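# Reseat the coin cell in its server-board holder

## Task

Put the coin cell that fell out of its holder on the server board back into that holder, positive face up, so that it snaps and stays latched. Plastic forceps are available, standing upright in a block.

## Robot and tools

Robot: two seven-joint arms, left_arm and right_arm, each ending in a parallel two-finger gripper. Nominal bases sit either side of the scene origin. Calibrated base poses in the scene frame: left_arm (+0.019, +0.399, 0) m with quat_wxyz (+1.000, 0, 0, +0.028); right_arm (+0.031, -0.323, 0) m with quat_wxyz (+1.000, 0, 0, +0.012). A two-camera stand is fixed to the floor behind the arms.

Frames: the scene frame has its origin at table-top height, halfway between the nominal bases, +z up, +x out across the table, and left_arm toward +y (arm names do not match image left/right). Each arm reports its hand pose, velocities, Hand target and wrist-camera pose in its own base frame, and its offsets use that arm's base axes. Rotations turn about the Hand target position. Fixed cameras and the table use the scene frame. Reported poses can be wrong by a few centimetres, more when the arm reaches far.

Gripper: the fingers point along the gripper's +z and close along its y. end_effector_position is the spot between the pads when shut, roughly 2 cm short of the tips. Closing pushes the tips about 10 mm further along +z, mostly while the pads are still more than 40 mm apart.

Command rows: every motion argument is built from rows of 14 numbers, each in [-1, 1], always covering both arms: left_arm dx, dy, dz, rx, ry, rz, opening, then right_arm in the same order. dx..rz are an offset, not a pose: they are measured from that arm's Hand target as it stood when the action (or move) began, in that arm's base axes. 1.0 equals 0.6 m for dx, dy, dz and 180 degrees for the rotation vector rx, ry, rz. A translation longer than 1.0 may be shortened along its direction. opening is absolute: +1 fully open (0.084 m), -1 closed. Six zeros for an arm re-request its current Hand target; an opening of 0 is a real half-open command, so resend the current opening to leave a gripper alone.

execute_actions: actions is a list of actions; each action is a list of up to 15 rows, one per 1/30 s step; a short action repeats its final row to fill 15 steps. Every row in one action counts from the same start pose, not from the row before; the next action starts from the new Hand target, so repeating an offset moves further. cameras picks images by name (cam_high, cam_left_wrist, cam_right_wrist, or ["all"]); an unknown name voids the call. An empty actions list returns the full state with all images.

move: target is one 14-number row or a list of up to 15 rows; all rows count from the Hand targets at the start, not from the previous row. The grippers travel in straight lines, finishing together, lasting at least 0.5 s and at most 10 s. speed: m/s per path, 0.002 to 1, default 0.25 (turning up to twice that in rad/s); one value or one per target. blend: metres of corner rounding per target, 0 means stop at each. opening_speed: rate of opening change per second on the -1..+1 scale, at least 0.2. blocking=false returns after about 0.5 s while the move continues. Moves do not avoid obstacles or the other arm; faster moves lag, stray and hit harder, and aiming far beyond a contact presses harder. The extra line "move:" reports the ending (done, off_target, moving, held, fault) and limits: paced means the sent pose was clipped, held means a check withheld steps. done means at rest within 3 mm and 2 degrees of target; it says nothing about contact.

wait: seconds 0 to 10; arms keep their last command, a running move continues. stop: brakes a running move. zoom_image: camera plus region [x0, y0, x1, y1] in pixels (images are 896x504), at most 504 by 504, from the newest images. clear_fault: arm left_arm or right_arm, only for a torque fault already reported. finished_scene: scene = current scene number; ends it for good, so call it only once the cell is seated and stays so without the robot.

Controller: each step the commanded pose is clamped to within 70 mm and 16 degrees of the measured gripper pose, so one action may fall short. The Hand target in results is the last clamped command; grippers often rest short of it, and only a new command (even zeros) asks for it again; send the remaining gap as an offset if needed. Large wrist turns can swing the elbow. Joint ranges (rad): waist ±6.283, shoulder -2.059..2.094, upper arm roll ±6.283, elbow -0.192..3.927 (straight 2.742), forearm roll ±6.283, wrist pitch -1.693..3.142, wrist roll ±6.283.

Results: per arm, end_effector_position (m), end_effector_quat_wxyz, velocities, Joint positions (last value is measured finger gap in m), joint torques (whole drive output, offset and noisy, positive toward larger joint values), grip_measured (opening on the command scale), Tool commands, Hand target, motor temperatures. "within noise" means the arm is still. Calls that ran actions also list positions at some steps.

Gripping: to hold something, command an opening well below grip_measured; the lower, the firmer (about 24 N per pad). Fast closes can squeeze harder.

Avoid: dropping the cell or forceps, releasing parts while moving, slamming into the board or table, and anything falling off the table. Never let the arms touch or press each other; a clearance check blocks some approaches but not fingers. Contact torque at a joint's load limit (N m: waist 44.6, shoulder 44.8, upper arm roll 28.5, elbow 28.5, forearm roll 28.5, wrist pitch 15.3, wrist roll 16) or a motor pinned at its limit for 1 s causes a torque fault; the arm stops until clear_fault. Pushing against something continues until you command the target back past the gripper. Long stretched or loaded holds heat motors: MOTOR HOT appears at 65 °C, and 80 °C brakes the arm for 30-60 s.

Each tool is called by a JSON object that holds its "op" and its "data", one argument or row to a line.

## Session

{"op": "execute_actions", "data": {
  "actions": []
}}

Scene clock: 0.00 s.
left_arm: end_effector_position=(+0.0600, -0.0433, +0.3985) grip_measured=+1.00 end_effector_quat_wxyz=(-0.170, +0.295, +0.918, -0.205) | right_arm: end_effector_position=(+0.2074, +0.1694, +0.2817) grip_measured=+1.00 end_effector_quat_wxyz=(-0.188, +0.580, +0.791, -0.046)
Joint positions: left_arm=[-1.592 -1.515 0.455 0.836 -0.016 2.067 2.254 0.084] | right_arm=[0.95 -0.582 -0.415 0.782 0.105 1.536 -1.271 0.084]
Joint velocities: within noise
Joint torques (N m): no reading
Motor temperatures (°C): left_arm=[35 34 33 38 30 35 35] | right_arm=[30 33 34 35 32 36 38]
Hand target: left_arm +0.0600, -0.0433, +0.3985; -0.170, +0.295, +0.918, -0.205 | right_arm +0.2074, +0.1694, +0.2817; -0.188, +0.580, +0.791, -0.046
Tool commands: left_gripper/opening=+1.0 right_gripper/opening=+1.0

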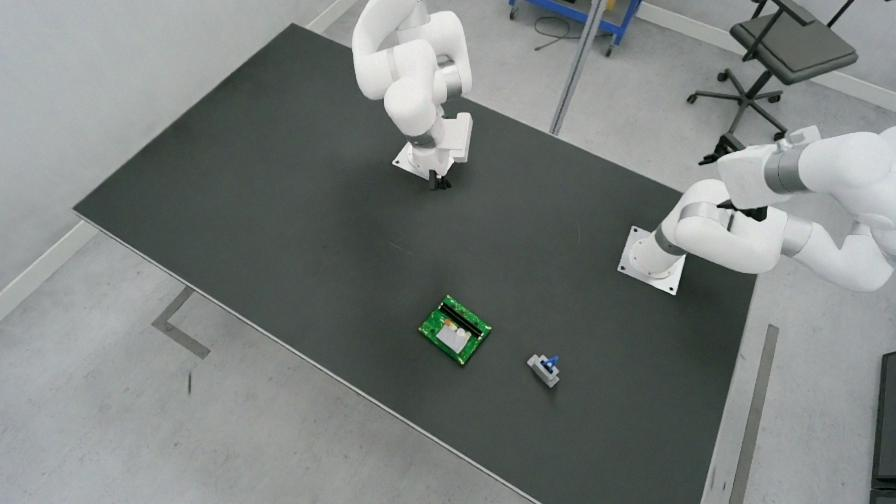

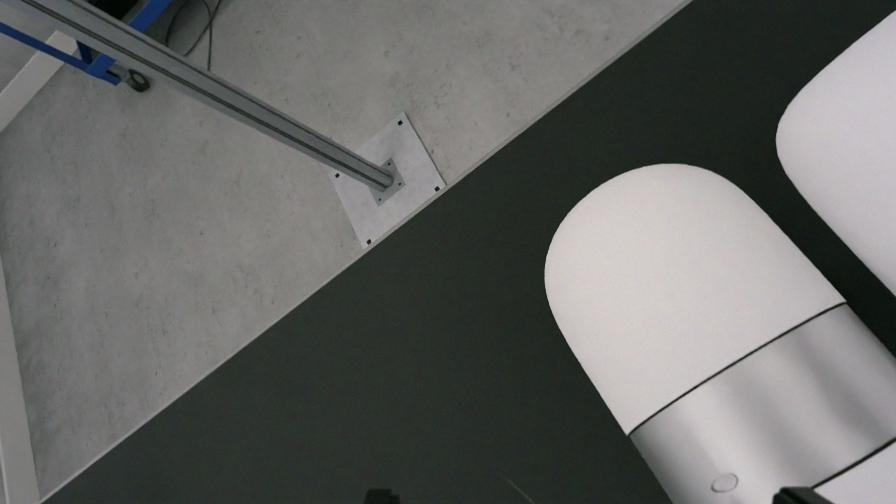

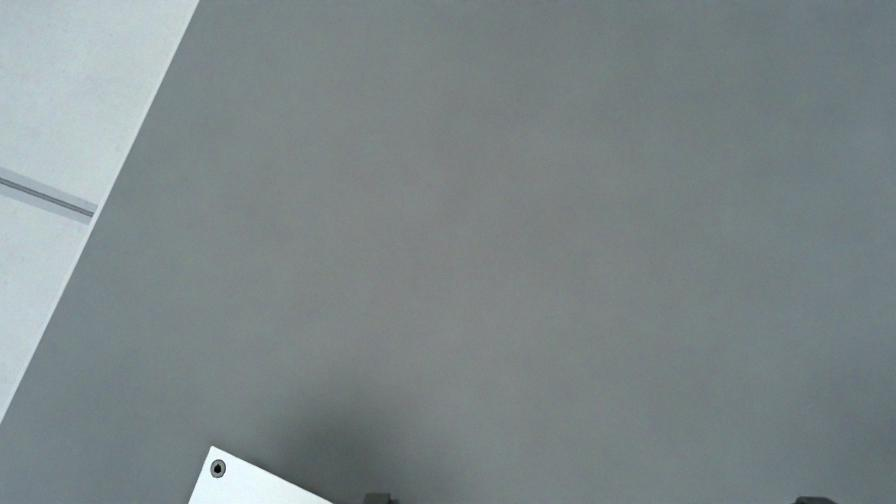

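{"op": "zoom_image", "data": {
  "camera": "cam_high",
  "region": [405, 285, 505, 375]
}}

{"op": "zoom_image", "data": {
  "camera": "cam_high",
  "region": [515, 340, 575, 400]
}}

Scaled by 5.040 from the camera's 896x504 image, which has a finer 1280x720 frame.

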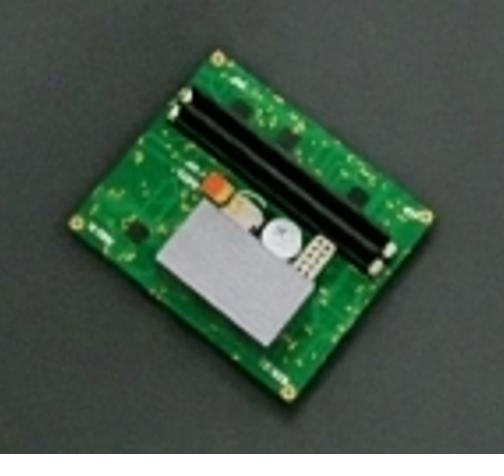

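Scaled by 8.400 from the camera's 896x504 image, which has a finer 1280x720 frame.

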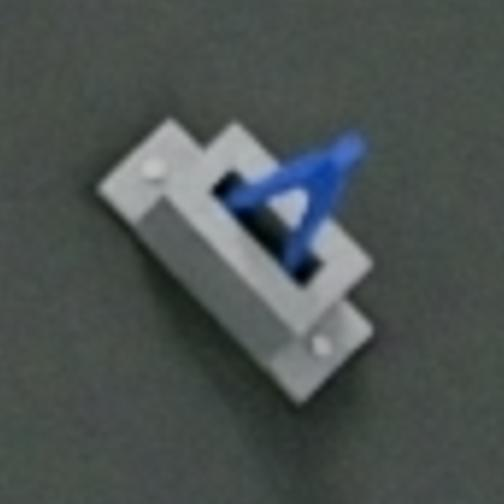

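{"op": "move", "data": {
  "target": [0.6283, -0.2145, -0.3308, 0.1094, -0.1329, 0.0755, 0.1, 0.4867, 0.2113, -0.1333, -0.0477, -0.1155, 0, -0.7],
  "speed": 0.35,
  "cameras": ["all"]
}}

Scene clock: 46.53 s.
left_arm: end_effector_position=(+0.4370, -0.1720, +0.2000) grip_measured=+0.09 end_effector_quat_wxyz=(+0.000, +0.188, +0.982, +0.000) | right_arm: end_effector_position=(+0.4994, +0.2961, +0.2017) grip_measured=-0.72 end_effector_quat_wxyz=(+0.001, +0.591, +0.807, +0.000)
Joint positions: left_arm=[-2.18 -0.995 1.376 1.14 0.971 1.49 2.447 0.048] | right_arm=[0.932 0.427 -0.487 1.552 0.21 1.175 -1.475 0.012]
Joint torques (N m): left_arm=[-4.1 18.36 -16.57 14.36 -0.7 -1.12 2.81] | right_arm=[-4.45 -14.44 -2.76 23.34 2.52 0.53 -1.04]
Motor temperatures (°C): left_arm=[35 34 34 40 30 36 35] | right_arm=[30 33 34 41 32 36 38]
Hand target: left_arm +0.4370, -0.1720, +0.2000; +0.000, +0.188, +0.982, +0.000 | right_arm +0.4994, +0.2961, +0.2017; +0.001, +0.591, +0.807, +0.000
Off the commanded pose: left_arm 0.000 m, 0 deg | right_arm 0.000 m, 0 deg.
move: done; limits=paced

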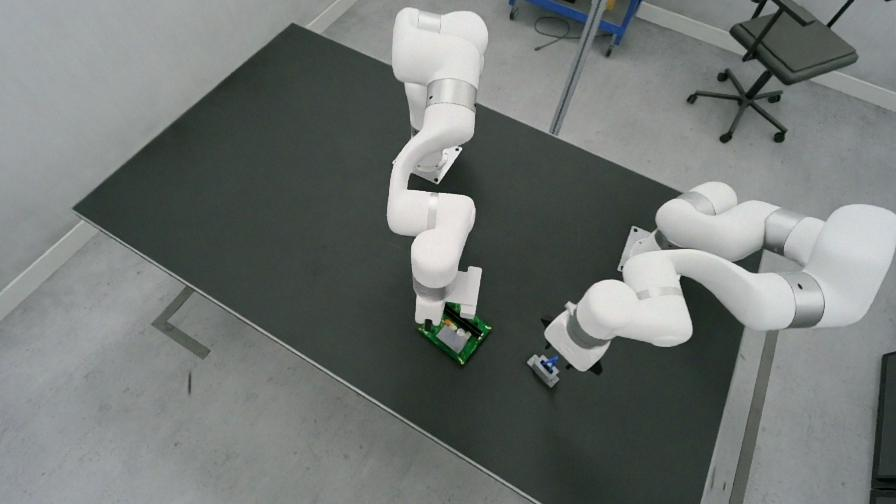

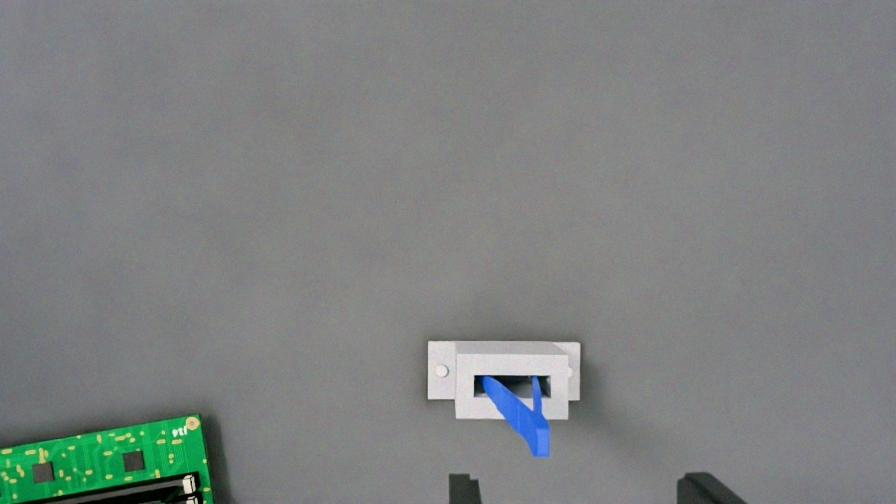

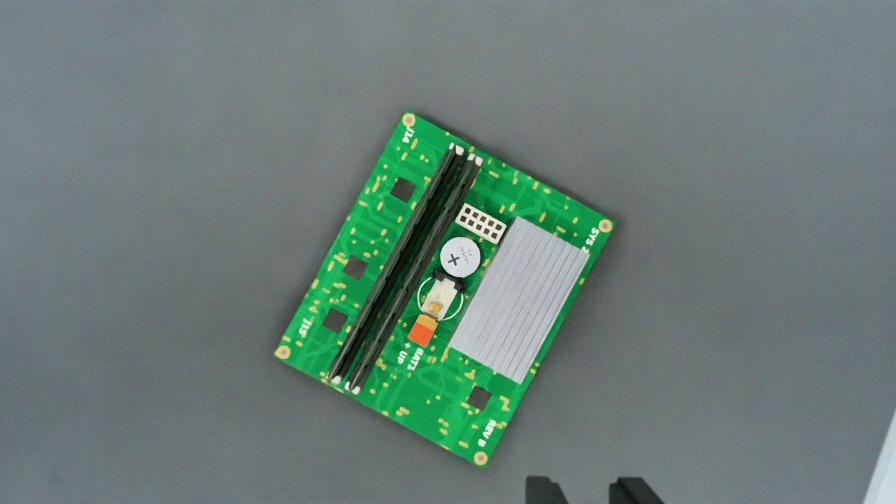

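{"op": "execute_actions", "data": {
  "actions": [],
  "cameras": ["cam_left_wrist", "cam_right_wrist"]
}}

{"op": "zoom_image", "data": {
  "camera": "cam_right_wrist",
  "region": [380, 200, 520, 320]
}}

{"op": "zoom_image", "data": {
  "camera": "cam_left_wrist",
  "region": [420, 340, 640, 500]
}}

Scene clock: 69.37 s.
left_arm: end_effector_position=(+0.4370, -0.1720, +0.2000) grip_measured=+0.09 end_effector_quat_wxyz=(+0.000, +0.188, +0.982, +0.000) | right_arm: end_effector_position=(+0.4994, +0.2961, +0.2017) grip_measured=-0.72 end_effector_quat_wxyz=(+0.001, +0.591, +0.807, +0.000)
Joint positions: left_arm=[-2.18 -0.995 1.376 1.14 0.971 1.49 2.447 0.048] | right_arm=[0.932 0.427 -0.487 1.552 0.21 1.175 -1.475 0.012]
Joint velocities: within noise
Joint torques (N m): left_arm=[-4.14 18.34 -16.43 14.78 -2.29 -0.1 2.87] | right_arm=[-4.59 -14.56 -2.99 23.48 2.52 0.51 -0.99]
Motor temperatures (°C): left_arm=[35 34 37 41 30 36 36] | right_arm=[30 34 34 43 32 36 38]
Hand target: left_arm +0.4370, -0.1720, +0.2000; +0.000, +0.188, +0.982, +0.000 | right_arm +0.4994, +0.2961, +0.2017; +0.001, +0.591, +0.807, +0.000
Tool commands: left_gripper/opening=+0.1 right_gripper/opening=-0.7
Off the commanded pose: left_arm 0.000 m, 0 deg | right_arm 0.000 m, 0 deg.
Images, in order (width x height): cam_left_wrist 896x504, cam_right_wrist 896x504.

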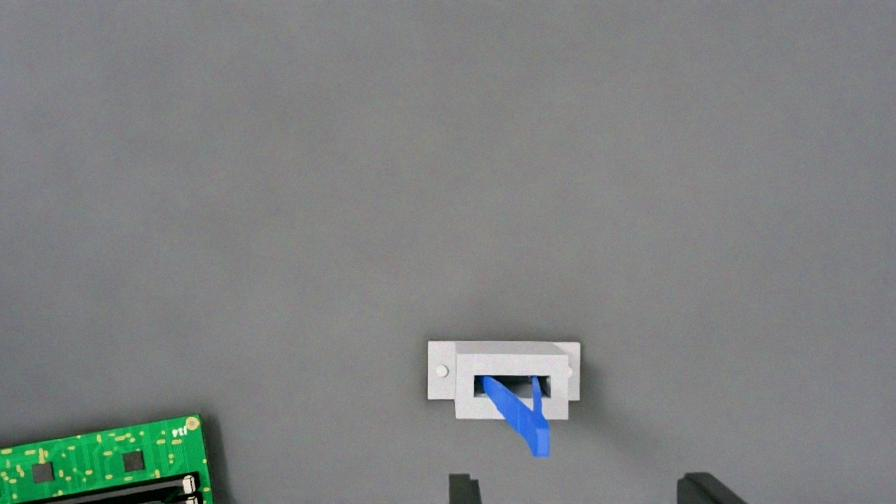

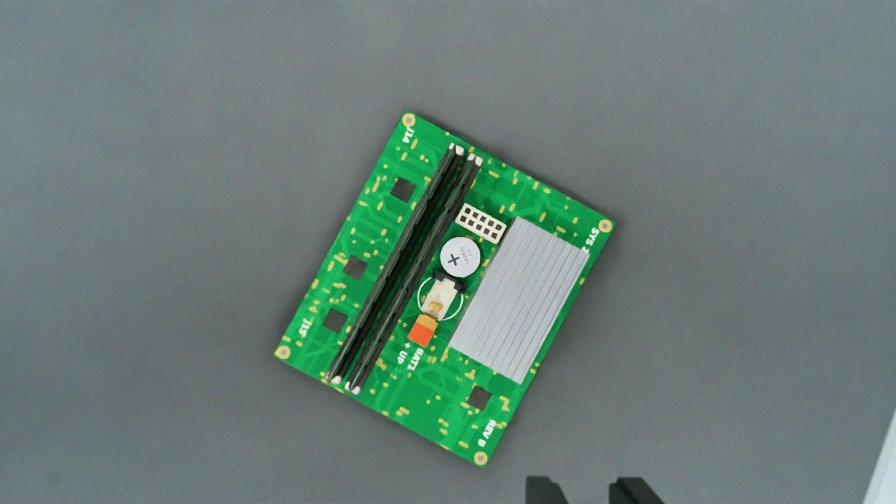

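Scaled by 3.600 from the camera's 896x504 image, which has a finer 1280x720 frame.

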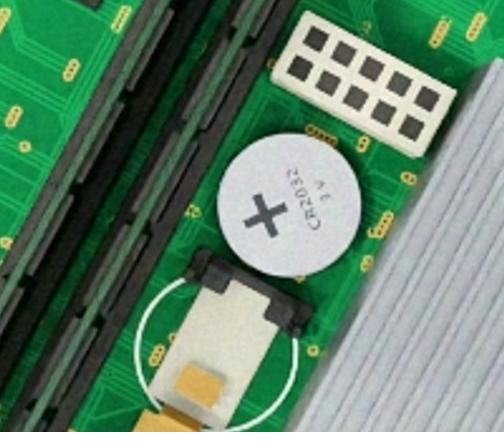

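Scaled by 2.291 from the camera's 896x504 image, which has a finer 1280x720 frame.

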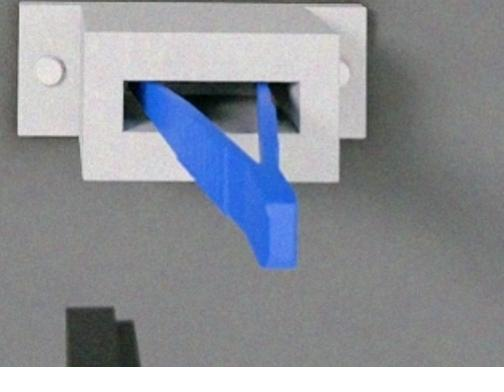

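{"op": "move", "data": {
  "target": [
    [0.00093, -0.00037, -0.125, 0, 0, 0, 0.1, -0.133, -0.417, 0.083, 0, 0, 0, -0.7]
  ],
  "speed": 0.25,
  "cameras": ["cam_left_wrist"]
}}

Scene clock: 96.23 s.
left_arm: end_effector_position=(+0.4376, -0.1722, +0.1250) grip_measured=+0.09 end_effector_quat_wxyz=(+0.000, +0.188, +0.982, +0.000) | right_arm: end_effector_position=(+0.4197, +0.0460, +0.2515) grip_measured=-0.72 end_effector_quat_wxyz=(+0.001, +0.591, +0.807, +0.000)
Joint positions: left_arm=[-2.203 -1.056 1.522 1.047 1.095 1.359 2.403 0.048] | right_arm=[0.823 -0.228 -0.658 0.996 -0.151 1.18 -1.642 0.012]
Joint torques (N m): left_arm=[-4.12 9.71 -17.27 7.69 2.79 -3.1 -2.83] | right_arm=[-4.55 -12.41 5.76 19.11 -2.71 0.46 -0.25]
Hand target: left_arm +0.4376, -0.1722, +0.1250; +0.000, +0.188, +0.982, +0.000 | right_arm +0.4196, +0.0459, +0.2515; +0.001, +0.591, +0.807, +0.000
Off the commanded pose: left_arm 0.000 m, 0 deg | right_arm 0.000 m, 0 deg.
move: done
Images, in order (width x height): cam_left_wrist 896x504.

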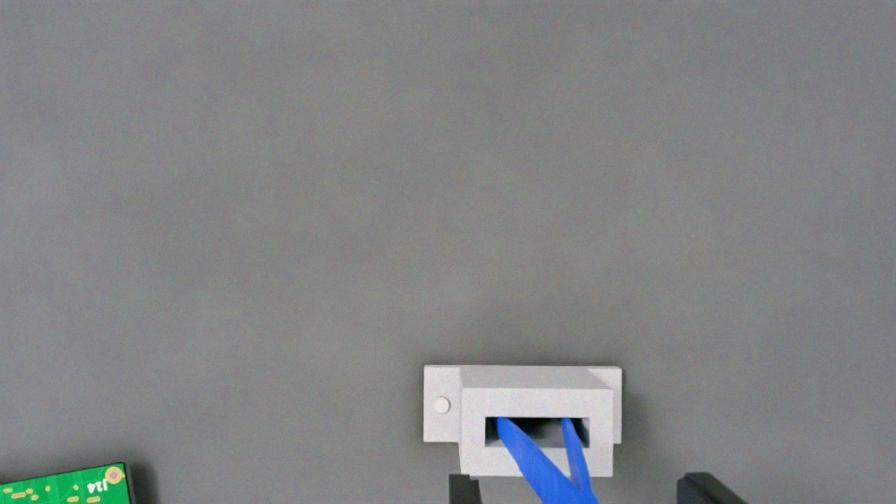

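{"op": "move", "data": {
  "target": [
    [0, 0, -0.0483, 0, 0, 0, 0.1, 0, 0, 0, 0, 0, 0, -0.7],
    [0, 0, -0.0483, 0, 0, 0, -0.72, 0, 0, 0, 0, 0, 0, -0.7],
    [0, 0, 0.1583, 0, 0, 0, -0.72, 0, 0, 0, 0, 0, 0, -0.7]
  ],
  "speed": [0.1, 0.1, 0.15],
  "opening_speed": 0.8,
  "cameras": ["cam_left_wrist"]
}}

Scene clock: 106.00 s.
left_arm: end_effector_position=(+0.4375, -0.1722, +0.2199) grip_measured=-0.74 end_effector_quat_wxyz=(+0.000, +0.188, +0.982, +0.000) | right_arm: end_effector_position=(+0.4196, +0.0459, +0.2515) grip_measured=-0.72 end_effector_quat_wxyz=(+0.001, +0.591, +0.807, +0.000)
Joint positions: left_arm=[-2.182 -0.975 1.346 1.177 0.94 1.525 2.461 0.011] | right_arm=[0.823 -0.228 -0.658 0.996 -0.151 1.18 -1.641 0.012]
Joint torques (N m): left_arm=[5.34 18.39 -22.89 15.21 -2.7 0.22 2.83] | right_arm=[-4.37 -12.12 5.65 19.24 -2.5 0.31 0.72]
Hand target: left_arm +0.4376, -0.1722, +0.2200; +0.000, +0.188, +0.982, +0.000 | right_arm +0.4196, +0.0459, +0.2515; +0.001, +0.591, +0.807, +0.000
Off the commanded pose: left_arm 0.000 m, 0 deg | right_arm 0.000 m, 0 deg.
move: done
Images, in order (width x height): cam_left_wrist 896x504.

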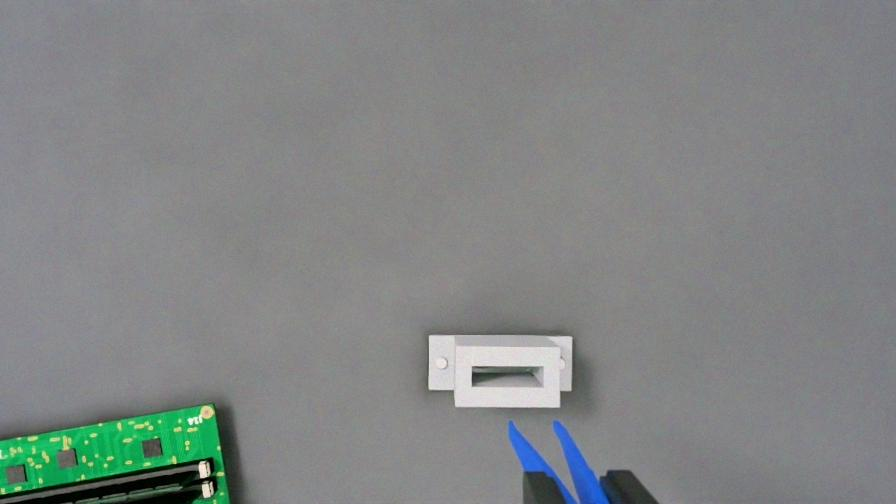

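{"op": "zoom_image", "data": {
  "camera": "cam_left_wrist",
  "region": [480, 400, 640, 504]
}}

Scaled by 3.150 from the camera's 896x504 image, which has a finer 1280x720 frame.

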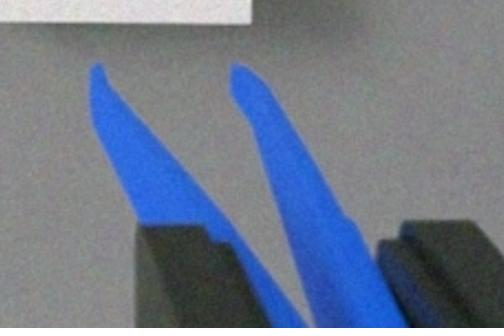

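{"op": "move", "data": {
  "target": [0.0012, -0.3662, 0, 0, 0, -0.4514, -0.72, 0, 0, 0, 0, 0, 0, -0.7],
  "speed": 0.33,
  "cameras": ["cam_left_wrist"]
}}

{"op": "zoom_image", "data": {
  "camera": "cam_left_wrist",
  "region": [400, 280, 640, 500]
}}

Scene clock: 137.80 s.
left_arm: end_effector_position=(+0.4383, -0.3919, +0.2199) grip_measured=-0.74 end_effector_quat_wxyz=(+0.000, +0.782, +0.623, +0.000) | right_arm: end_effector_position=(+0.4196, +0.0459, +0.2515) grip_measured=-0.72 end_effector_quat_wxyz=(+0.001, +0.591, +0.807, +0.000)
Joint positions: left_arm=[-2.981 -1.086 1.54 1.705 1.092 1.66 3.633 0.011] | right_arm=[0.823 -0.228 -0.658 0.996 -0.151 1.18 -1.641 0.012]
Joint torques (N m): left_arm=[-4.21 19.07 -17.02 11.16 -0.88 0.09 2.94] | right_arm=[-4.41 -11.98 5.72 19.35 -2.5 0 0.78]
Motor temperatures (°C): left_arm=[35 35 43 41 30 35 36] | right_arm=[30 34 34 41 32 36 38]
Hand target: left_arm +0.4383, -0.3919, +0.2200; +0.000, +0.782, +0.623, +0.000 | right_arm +0.4196, +0.0459, +0.2515; +0.001, +0.591, +0.807, +0.000
Off the commanded pose: left_arm 0.000 m, 0 deg | right_arm 0.000 m, 0 deg.
move: done
Images, in order (width x height): cam_left_wrist 896x504.

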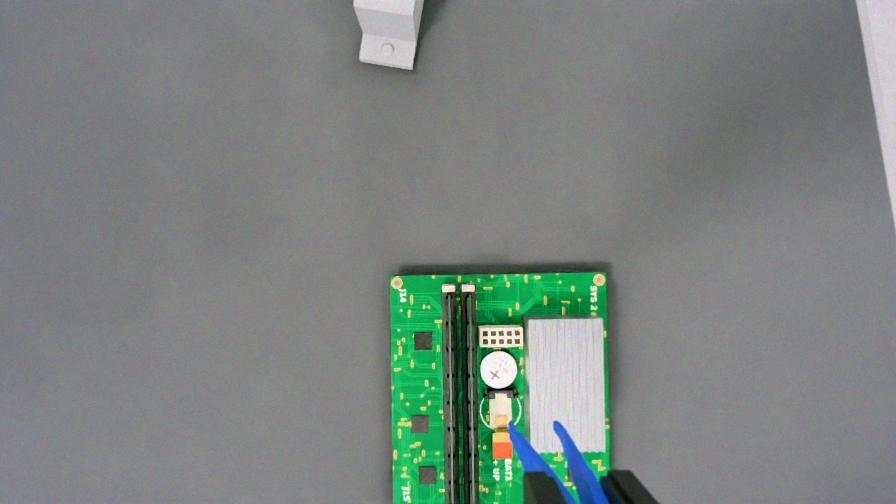

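Scaled by 2.100 from the camera's 896x504 image, which has a finer 1280x720 frame.

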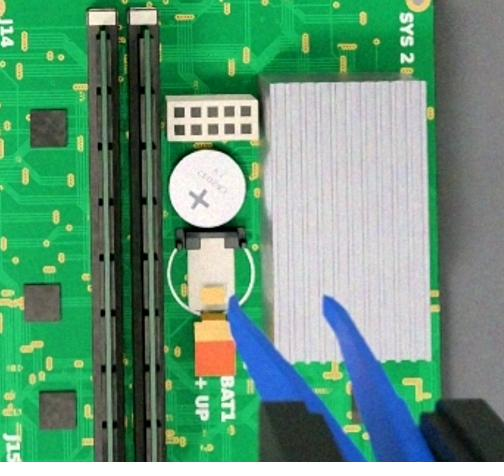

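{"op": "move", "data": {
  "target": [-0.00718, -0.01584, -0.1333, 0, 0, 0.0039, -0.664, 0, 0, 0, 0, 0, 0, -0.7],
  "speed": 0.2,
  "opening_speed": 0.5,
  "cameras": ["cam_left_wrist"]
}}

{"op": "zoom_image", "data": {
  "camera": "cam_left_wrist",
  "region": [440, 340, 620, 504]
}}

Scene clock: 155.93 s.
left_arm: end_effector_position=(+0.4339, -0.4014, +0.1401) grip_measured=-0.68 end_effector_quat_wxyz=(+0.000, +0.779, +0.628, +0.000) | right_arm: end_effector_position=(+0.4196, +0.0459, +0.2515) grip_measured=-0.72 end_effector_quat_wxyz=(+0.001, +0.591, +0.807, +0.000)
Joint positions: left_arm=[-2.972 -1.18 1.624 1.592 1.178 1.529 3.565 0.014] | right_arm=[0.823 -0.228 -0.658 0.996 -0.151 1.18 -1.641 0.012]
Joint torques (N m): left_arm=[-3.87 19.41 -18.65 7.73 2.98 -2.91 -2.95] | right_arm=[-4.59 -11.98 5.64 19.36 -2.51 -0.28 0.84]
Hand target: left_arm +0.4340, -0.4014, +0.1400; +0.000, +0.779, +0.628, +0.000 | right_arm +0.4196, +0.0459, +0.2515; +0.001, +0.591, +0.807, +0.000
Off the commanded pose: left_arm 0.000 m, 0 deg | right_arm 0.000 m, 0 deg.
move: done
Images, in order (width x height): cam_left_wrist 896x504.

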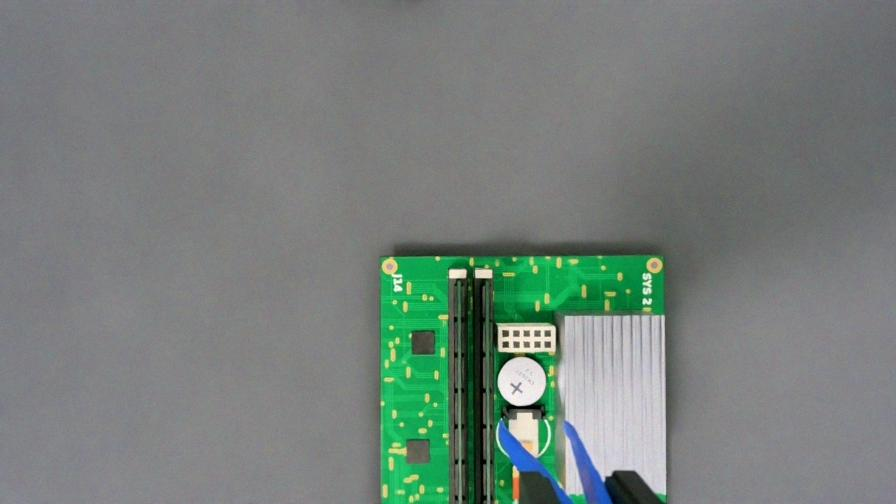

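Scaled by 2.800 from the camera's 896x504 image, which has a finer 1280x720 frame.

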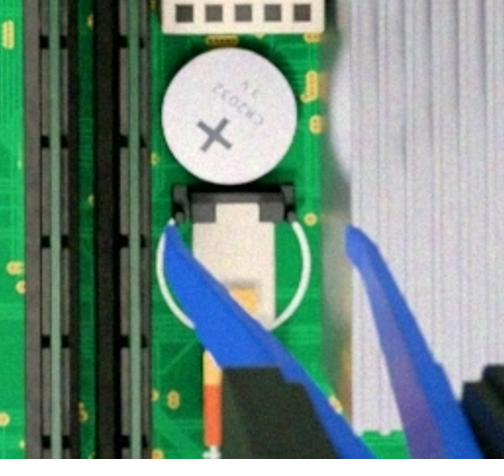

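{"op": "move", "data": {
  "target": [0.00163, -0.00035, -0.045, 0, 0, 0, -0.664, 0, 0, 0, 0, 0, 0, -0.7],
  "speed": 0.1,
  "cameras": ["cam_left_wrist"]
}}

{"op": "zoom_image", "data": {
  "camera": "cam_left_wrist",
  "region": [460, 360, 600, 504]
}}

Scene clock: 179.13 s.
left_arm: end_effector_position=(+0.4350, -0.4015, +0.1131) grip_measured=-0.68 end_effector_quat_wxyz=(+0.000, +0.778, +0.628, +0.000) | right_arm: end_effector_position=(+0.4196, +0.0459, +0.2515) grip_measured=-0.72 end_effector_quat_wxyz=(+0.001, +0.591, +0.807, +0.000)
Joint positions: left_arm=[-2.97 -1.213 1.657 1.569 1.211 1.488 3.555 0.014] | right_arm=[0.823 -0.228 -0.658 0.996 -0.151 1.18 -1.641 0.012]
Joint torques (N m): left_arm=[-0.48 19.39 -18.85 5.05 3.06 -3.07 -2.84] | right_arm=[-4.35 -11.95 5.56 19.36 -2.39 -0.45 0.79]
Hand target: left_arm +0.4349, -0.4016, +0.1130; +0.000, +0.779, +0.628, +0.000 | right_arm +0.4196, +0.0459, +0.2515; +0.001, +0.591, +0.807, +0.000
Off the commanded pose: left_arm 0.000 m, 0 deg | right_arm 0.000 m, 0 deg.
move: done
Images, in order (width x height): cam_left_wrist 896x504.

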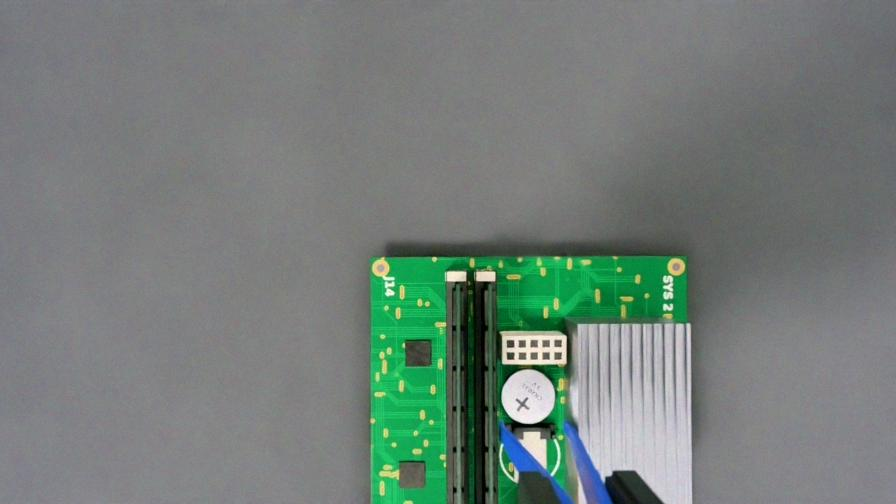

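Scaled by 3.500 from the camera's 896x504 image, which has a finer 1280x720 frame.

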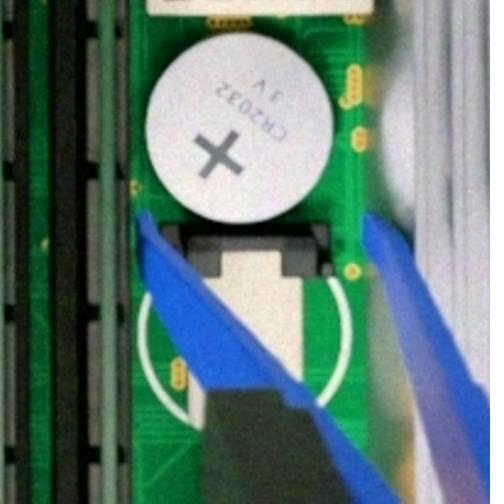

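{"op": "move", "data": {
  "target": [
    [0.00065, -0.00014, -0.012, 0, 0, 0, -0.668, 0, 0, 0, 0, 0, 0, -0.7],
    [0.0033, 0.01208, -0.012, 0, 0, 0, -0.668, 0, 0, 0, 0, 0, 0, -0.7]
  ],
  "speed": [0.04, 0.02],
  "cameras": ["cam_left_wrist"]
}}

{"op": "zoom_image", "data": {
  "camera": "cam_left_wrist",
  "region": [460, 360, 600, 504]
}}

Scene clock: 205.03 s.
left_arm: end_effector_position=(+0.4369, -0.3944, +0.1058) grip_measured=-0.69 end_effector_quat_wxyz=(+0.000, +0.779, +0.628, +0.000) | right_arm: end_effector_position=(+0.4196, +0.0459, +0.2515) grip_measured=-0.72 end_effector_quat_wxyz=(+0.001, +0.591, +0.807, +0.000)
Joint positions: left_arm=[-2.948 -1.22 1.662 1.545 1.22 1.476 3.557 0.014] | right_arm=[0.823 -0.228 -0.658 0.996 -0.151 1.18 -1.641 0.012]
Joint torques (N m): left_arm=[5.53 28.58 -26.41 4.83 2.89 -3.11 2.71] | right_arm=[-4.11 -11.79 5.36 19.24 -2.36 -0.8 0.74]
Hand target: left_arm +0.4369, -0.3944, +0.1058; +0.000, +0.779, +0.628, +0.000 | right_arm +0.4196, +0.0459, +0.2515; +0.001, +0.591, +0.807, +0.000
Off the commanded pose: left_arm 0.000 m, 0 deg | right_arm 0.000 m, 0 deg.
move: done
Images, in order (width x height): cam_left_wrist 896x504.

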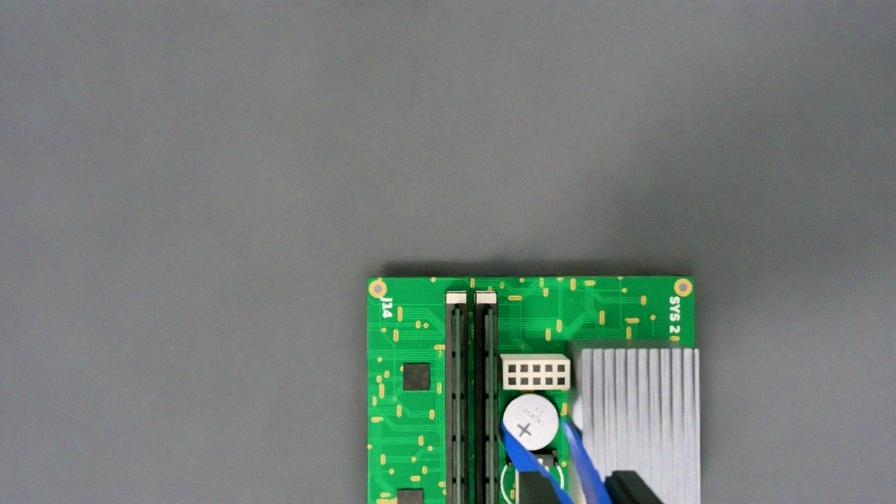

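Scaled by 3.500 from the camera's 896x504 image, which has a finer 1280x720 frame.

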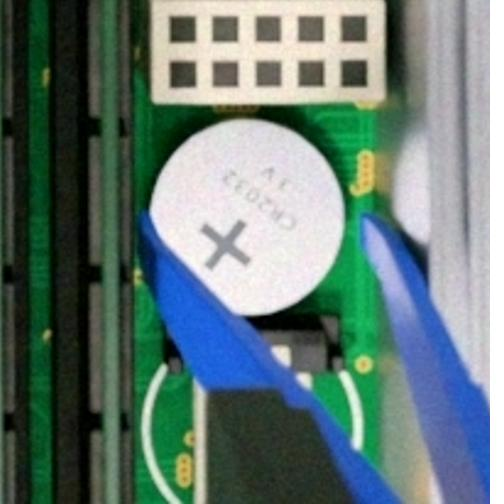

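{"op": "move", "data": {
  "target": [
    [0, 0, 0, 0, 0, 0, -0.76, 0, 0, 0, 0, 0, 0, -0.7],
    [0, 0, 0, 0, 0, 0, -0.82, 0, 0, 0, 0, 0, 0, -0.7],
    [0, 0, 0.0667, 0, 0, 0, -0.82, 0, 0, 0, 0, 0, 0, -0.7]
  ],
  "speed": [0.05, 0.05, 0.08],
  "opening_speed": 0.3,
  "cameras": ["cam_left_wrist"]
}}

{"op": "zoom_image", "data": {
  "camera": "cam_left_wrist",
  "region": [460, 360, 600, 504]
}}

Scene clock: 216.07 s.
left_arm: end_effector_position=(+0.4369, -0.3944, +0.1457) grip_measured=-0.84 end_effector_quat_wxyz=(+0.000, +0.779, +0.628, +0.000) | right_arm: end_effector_position=(+0.4196, +0.0459, +0.2515) grip_measured=-0.72 end_effector_quat_wxyz=(+0.001, +0.591, +0.807, +0.000)
Joint positions: left_arm=[-2.953 -1.172 1.614 1.586 1.171 1.537 3.575 0.007] | right_arm=[0.823 -0.228 -0.658 0.996 -0.151 1.18 -1.641 0.012]
Joint torques (N m): left_arm=[-3.97 28.8 -25.77 10.66 -2.01 -0.14 2.8] | right_arm=[-4.21 -11.85 5.4 19.34 -2.45 -0.94 0.63]
Hand target: left_arm +0.4369, -0.3944, +0.1458; +0.000, +0.779, +0.628, +0.000 | right_arm +0.4196, +0.0459, +0.2515; +0.001, +0.591, +0.807, +0.000
Off the commanded pose: left_arm 0.000 m, 0 deg | right_arm 0.000 m, 0 deg.
move: done
Images, in order (width x height): cam_left_wrist 896x504.

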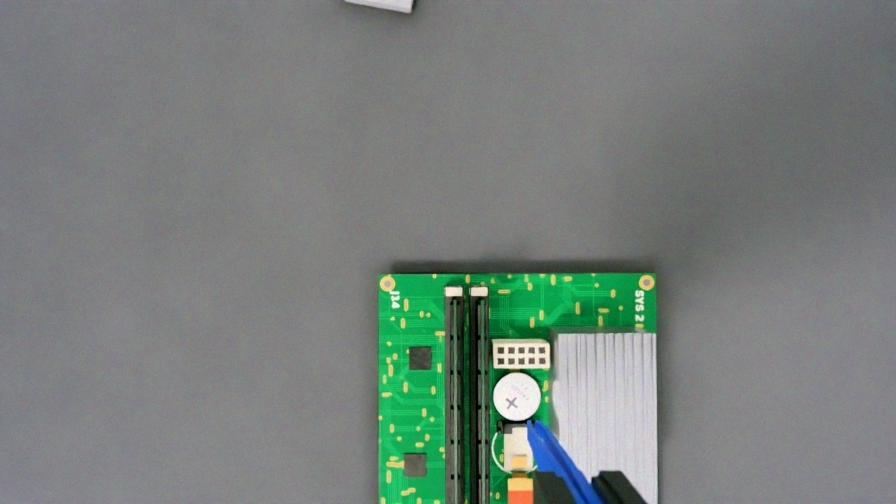

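Scaled by 3.500 from the camera's 896x504 image, which has a finer 1280x720 frame.

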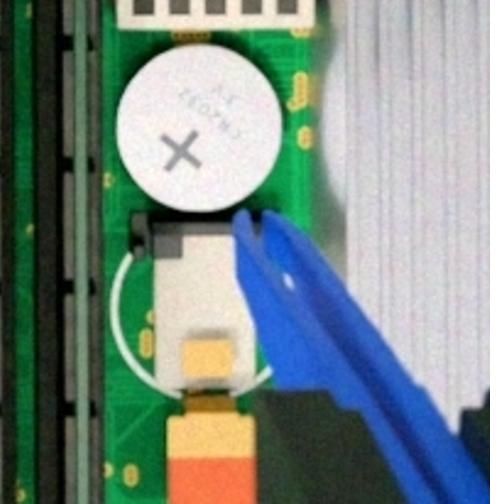

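{"op": "move", "data": {
  "target": [
    [-0.00247, -0.01293, 0, 0, 0, 0, -0.668, 0, 0, 0, 0, 0, 0, -0.7],
    [-0.00247, -0.01293, -0.0705, 0, 0, 0, -0.668, 0, 0, 0, 0, 0, 0, -0.7],
    [0.00018, -0.00072, -0.0705, 0, 0, 0, -0.668, 0, 0, 0, 0, 0, 0, -0.7]
  ],
  "speed": [0.1, 0.04, 0.02],
  "cameras": ["cam_left_wrist"]
}}

{"op": "zoom_image", "data": {
  "camera": "cam_left_wrist",
  "region": [460, 360, 600, 504]
}}

Scene clock: 239.10 s.
left_arm: end_effector_position=(+0.4370, -0.3949, +0.1035) grip_measured=-0.69 end_effector_quat_wxyz=(+0.000, +0.779, +0.628, +0.000) | right_arm: end_effector_position=(+0.4196, +0.0459, +0.2515) grip_measured=-0.72 end_effector_quat_wxyz=(+0.001, +0.591, +0.807, +0.000)
Joint positions: left_arm=[-2.949 -1.223 1.666 1.545 1.223 1.472 3.557 0.014] | right_arm=[0.823 -0.228 -0.658 0.996 -0.151 1.18 -1.641 0.012]
Joint torques (N m): left_arm=[5.55 28.77 -26.68 4.84 3 -3.14 2.83] | right_arm=[-4.32 -11.91 5.31 19.32 -2.56 -1.31 0.74]
Hand target: left_arm +0.4370, -0.3948, +0.1035; +0.000, +0.779, +0.628, +0.000 | right_arm +0.4196, +0.0459, +0.2515; +0.001, +0.591, +0.807, +0.000
Off the commanded pose: left_arm 0.000 m, 0 deg | right_arm 0.000 m, 0 deg.
move: done
Images, in order (width x height): cam_left_wrist 896x504.

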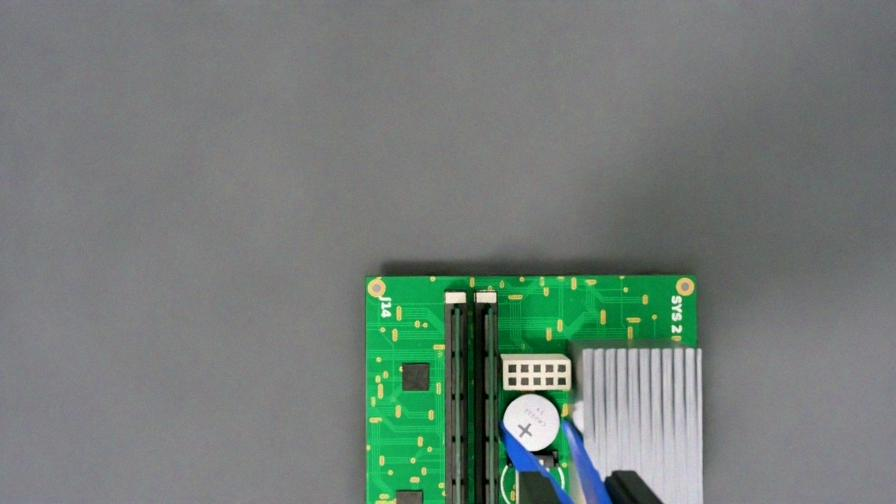

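Scaled by 3.500 from the camera's 896x504 image, which has a finer 1280x720 frame.

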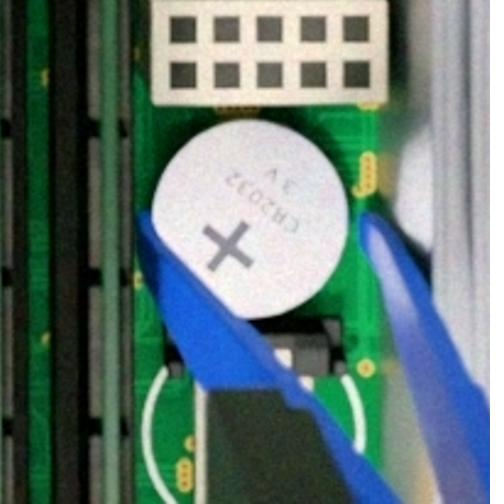

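{"op": "move", "data": {
  "target": [0, 0, 0, 0, 0, 0, -0.73, 0, 0, 0, 0, 0, 0, -0.7],
  "speed": 0.05,
  "opening_speed": 0.3,
  "cameras": ["cam_left_wrist"]
}}

{"op": "zoom_image", "data": {
  "camera": "cam_left_wrist",
  "region": [460, 360, 600, 504]
}}

Scene clock: 245.67 s.
left_arm: end_effector_position=(+0.4370, -0.3948, +0.1035) grip_measured=-0.75 end_effector_quat_wxyz=(+0.000, +0.779, +0.628, +0.000) | right_arm: end_effector_position=(+0.4196, +0.0459, +0.2515) grip_measured=-0.72 end_effector_quat_wxyz=(+0.001, +0.591, +0.807, +0.000)
Joint positions: left_arm=[-2.949 -1.223 1.666 1.545 1.223 1.472 3.557 0.011] | right_arm=[0.823 -0.228 -0.658 0.996 -0.151 1.18 -1.641 0.012]
Joint torques (N m): left_arm=[5.47 28.9 -26.54 4.89 3.07 -3.09 2.75] | right_arm=[-4.19 -11.76 5.39 19.44 -2.42 -1.47 0.69]
Hand target: left_arm +0.4370, -0.3948, +0.1035; +0.000, +0.779, +0.628, +0.000 | right_arm +0.4196, +0.0459, +0.2515; +0.001, +0.591, +0.807, +0.000
Off the commanded pose: left_arm 0.000 m, 0 deg | right_arm 0.000 m, 0 deg.
move: done
Images, in order (width x height): cam_left_wrist 896x504.

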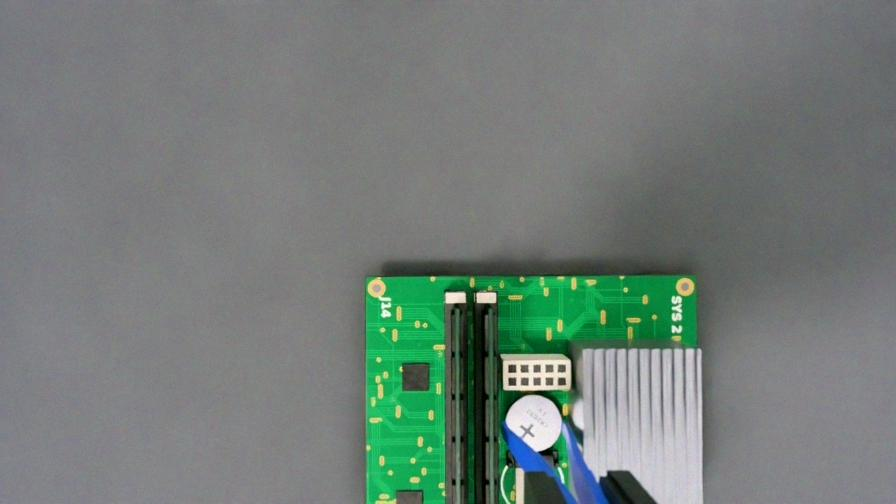

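Scaled by 3.500 from the camera's 896x504 image, which has a finer 1280x720 frame.

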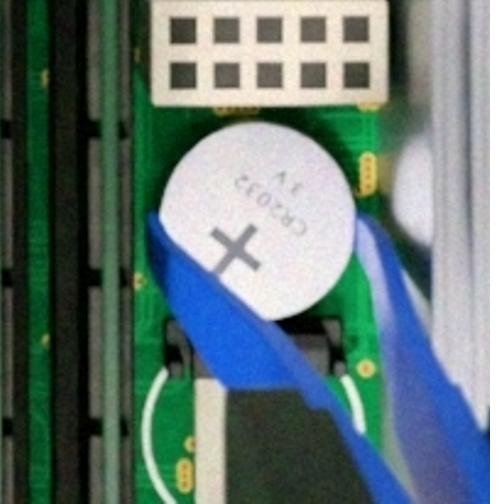

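{"op": "move", "data": {
  "target": [
    [0, 0, 0, 0, 0, 0, -0.668, 0, 0, 0, 0, 0, 0, -0.7],
    [-0.00025, -0.00114, -0.0012, 0, 0, 0, -0.668, 0, 0, 0, 0, 0, 0, -0.7],
    [-0.00025, -0.00114, -0.0012, 0, 0, 0, -0.76, 0, 0, 0, 0, 0, 0, -0.7],
    [-0.00025, -0.00114, -0.0012, 0, 0, 0, -0.82, 0, 0, 0, 0, 0, 0, -0.7],
    [-0.00025, -0.00114, 0.0655, 0, 0, 0, -0.82, 0, 0, 0, 0, 0, 0, -0.7]
  ],
  "speed": [0.05, 0.02, 0.05, 0.05, 0.08],
  "opening_speed": 0.3,
  "cameras": ["cam_left_wrist"]
}}

{"op": "zoom_image", "data": {
  "camera": "cam_left_wrist",
  "region": [460, 360, 600, 504]
}}

Scene clock: 258.13 s.
left_arm: end_effector_position=(+0.4369, -0.3955, +0.1427) grip_measured=-0.84 end_effector_quat_wxyz=(+0.000, +0.779, +0.628, +0.000) | right_arm: end_effector_position=(+0.4196, +0.0459, +0.2515) grip_measured=-0.72 end_effector_quat_wxyz=(+0.001, +0.591, +0.807, +0.000)
Joint positions: left_arm=[-2.956 -1.176 1.619 1.586 1.174 1.532 3.574 0.007] | right_arm=[0.823 -0.228 -0.658 0.996 -0.151 1.18 -1.641 0.012]
Joint torques (N m): left_arm=[-3.98 28.74 -26.04 10.84 -2.25 -0.18 2.88] | right_arm=[-4.2 -11.67 5.29 19.32 -2.41 -1.86 0.71]
Motor temperatures (°C): left_arm=[35 36 48 39 30 36 36] | right_arm=[30 34 34 42 32 36 38]
Hand target: left_arm +0.4369, -0.3955, +0.1428; +0.000, +0.779, +0.628, +0.000 | right_arm +0.4196, +0.0459, +0.2515; +0.001, +0.591, +0.807, +0.000
Off the commanded pose: left_arm 0.000 m, 0 deg | right_arm 0.000 m, 0 deg.
move: done
Images, in order (width x height): cam_left_wrist 896x504.

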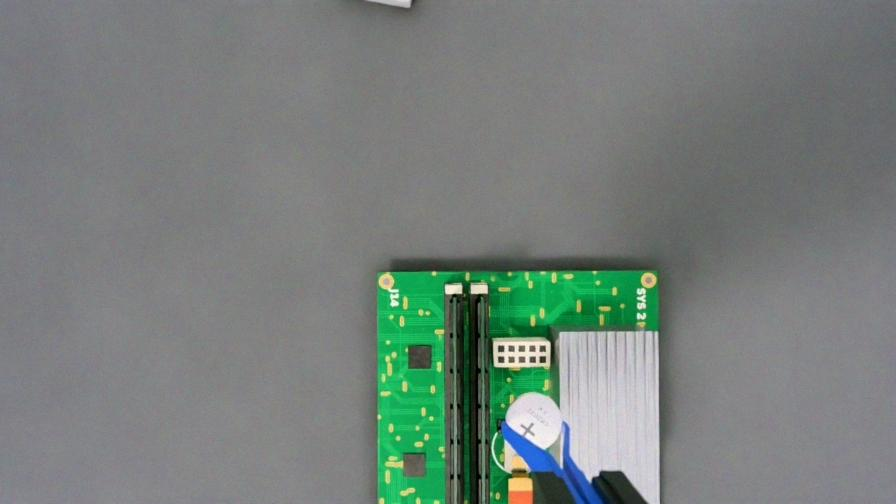

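Scaled by 3.500 from the camera's 896x504 image, which has a finer 1280x720 frame.

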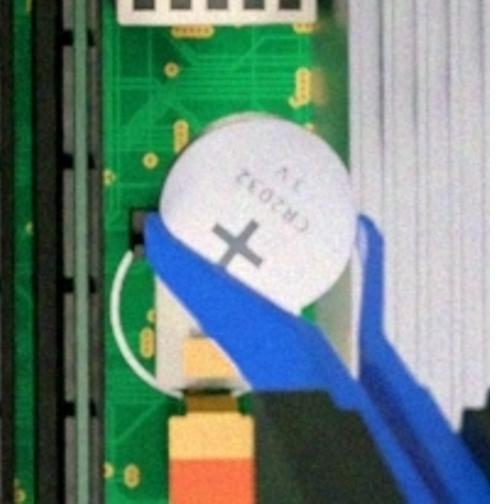

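{"op": "move", "data": {
  "target": [0.00657, 0.02673, -0.043, -0.1412, 0.0306, 0, -0.82, 0, 0, 0, 0, 0, 0, -0.7],
  "speed": 0.12,
  "cameras": ["cam_left_wrist"]
}}

{"op": "zoom_image", "data": {
  "camera": "cam_left_wrist",
  "region": [440, 340, 620, 504]
}}

Scene clock: 295.93 s.
left_arm: end_effector_position=(+0.4408, -0.3795, +0.1171) grip_measured=-0.84 end_effector_quat_wxyz=(+0.141, +0.759, +0.611, -0.175) | right_arm: end_effector_position=(+0.4196, +0.0459, +0.2515) grip_measured=-0.72 end_effector_quat_wxyz=(+0.001, +0.591, +0.807, +0.000)
Joint positions: left_arm=[-2.6 -1.443 1.54 1.295 1.218 1.165 3.667 0.007] | right_arm=[0.823 -0.228 -0.658 0.996 -0.151 1.18 -1.641 0.012]
Joint torques (N m): left_arm=[5.44 15.41 -21.64 -0.02 2.51 -3.38 2.76] | right_arm=[-4.15 -11.79 5.1 19.41 -2.37 -2.18 0.71]
Hand target: left_arm +0.4408, -0.3795, +0.1170; +0.141, +0.759, +0.611, -0.175 | right_arm +0.4196, +0.0459, +0.2515; +0.001, +0.591, +0.807, +0.000
Off the commanded pose: left_arm 0.000 m, 0 deg | right_arm 0.000 m, 0 deg.
move: done
Images, in order (width x height): cam_left_wrist 896x504.

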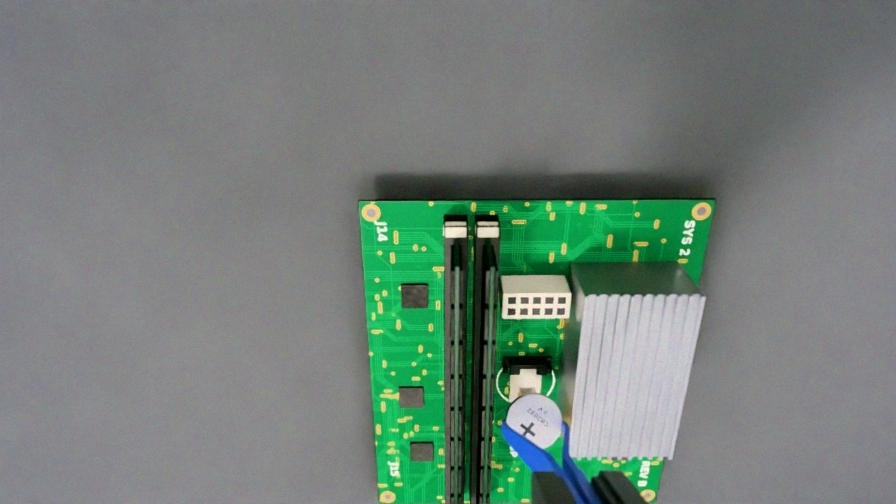

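Scaled by 2.800 from the camera's 896x504 image, which has a finer 1280x720 frame.

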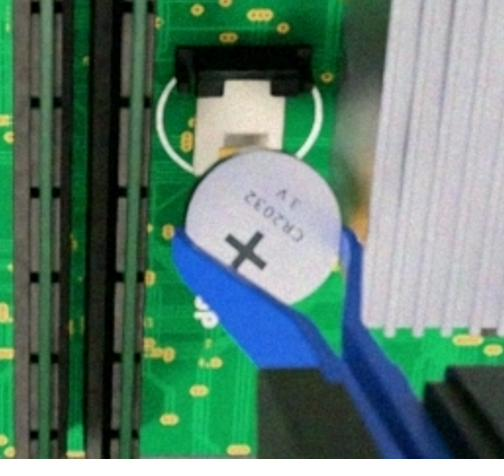

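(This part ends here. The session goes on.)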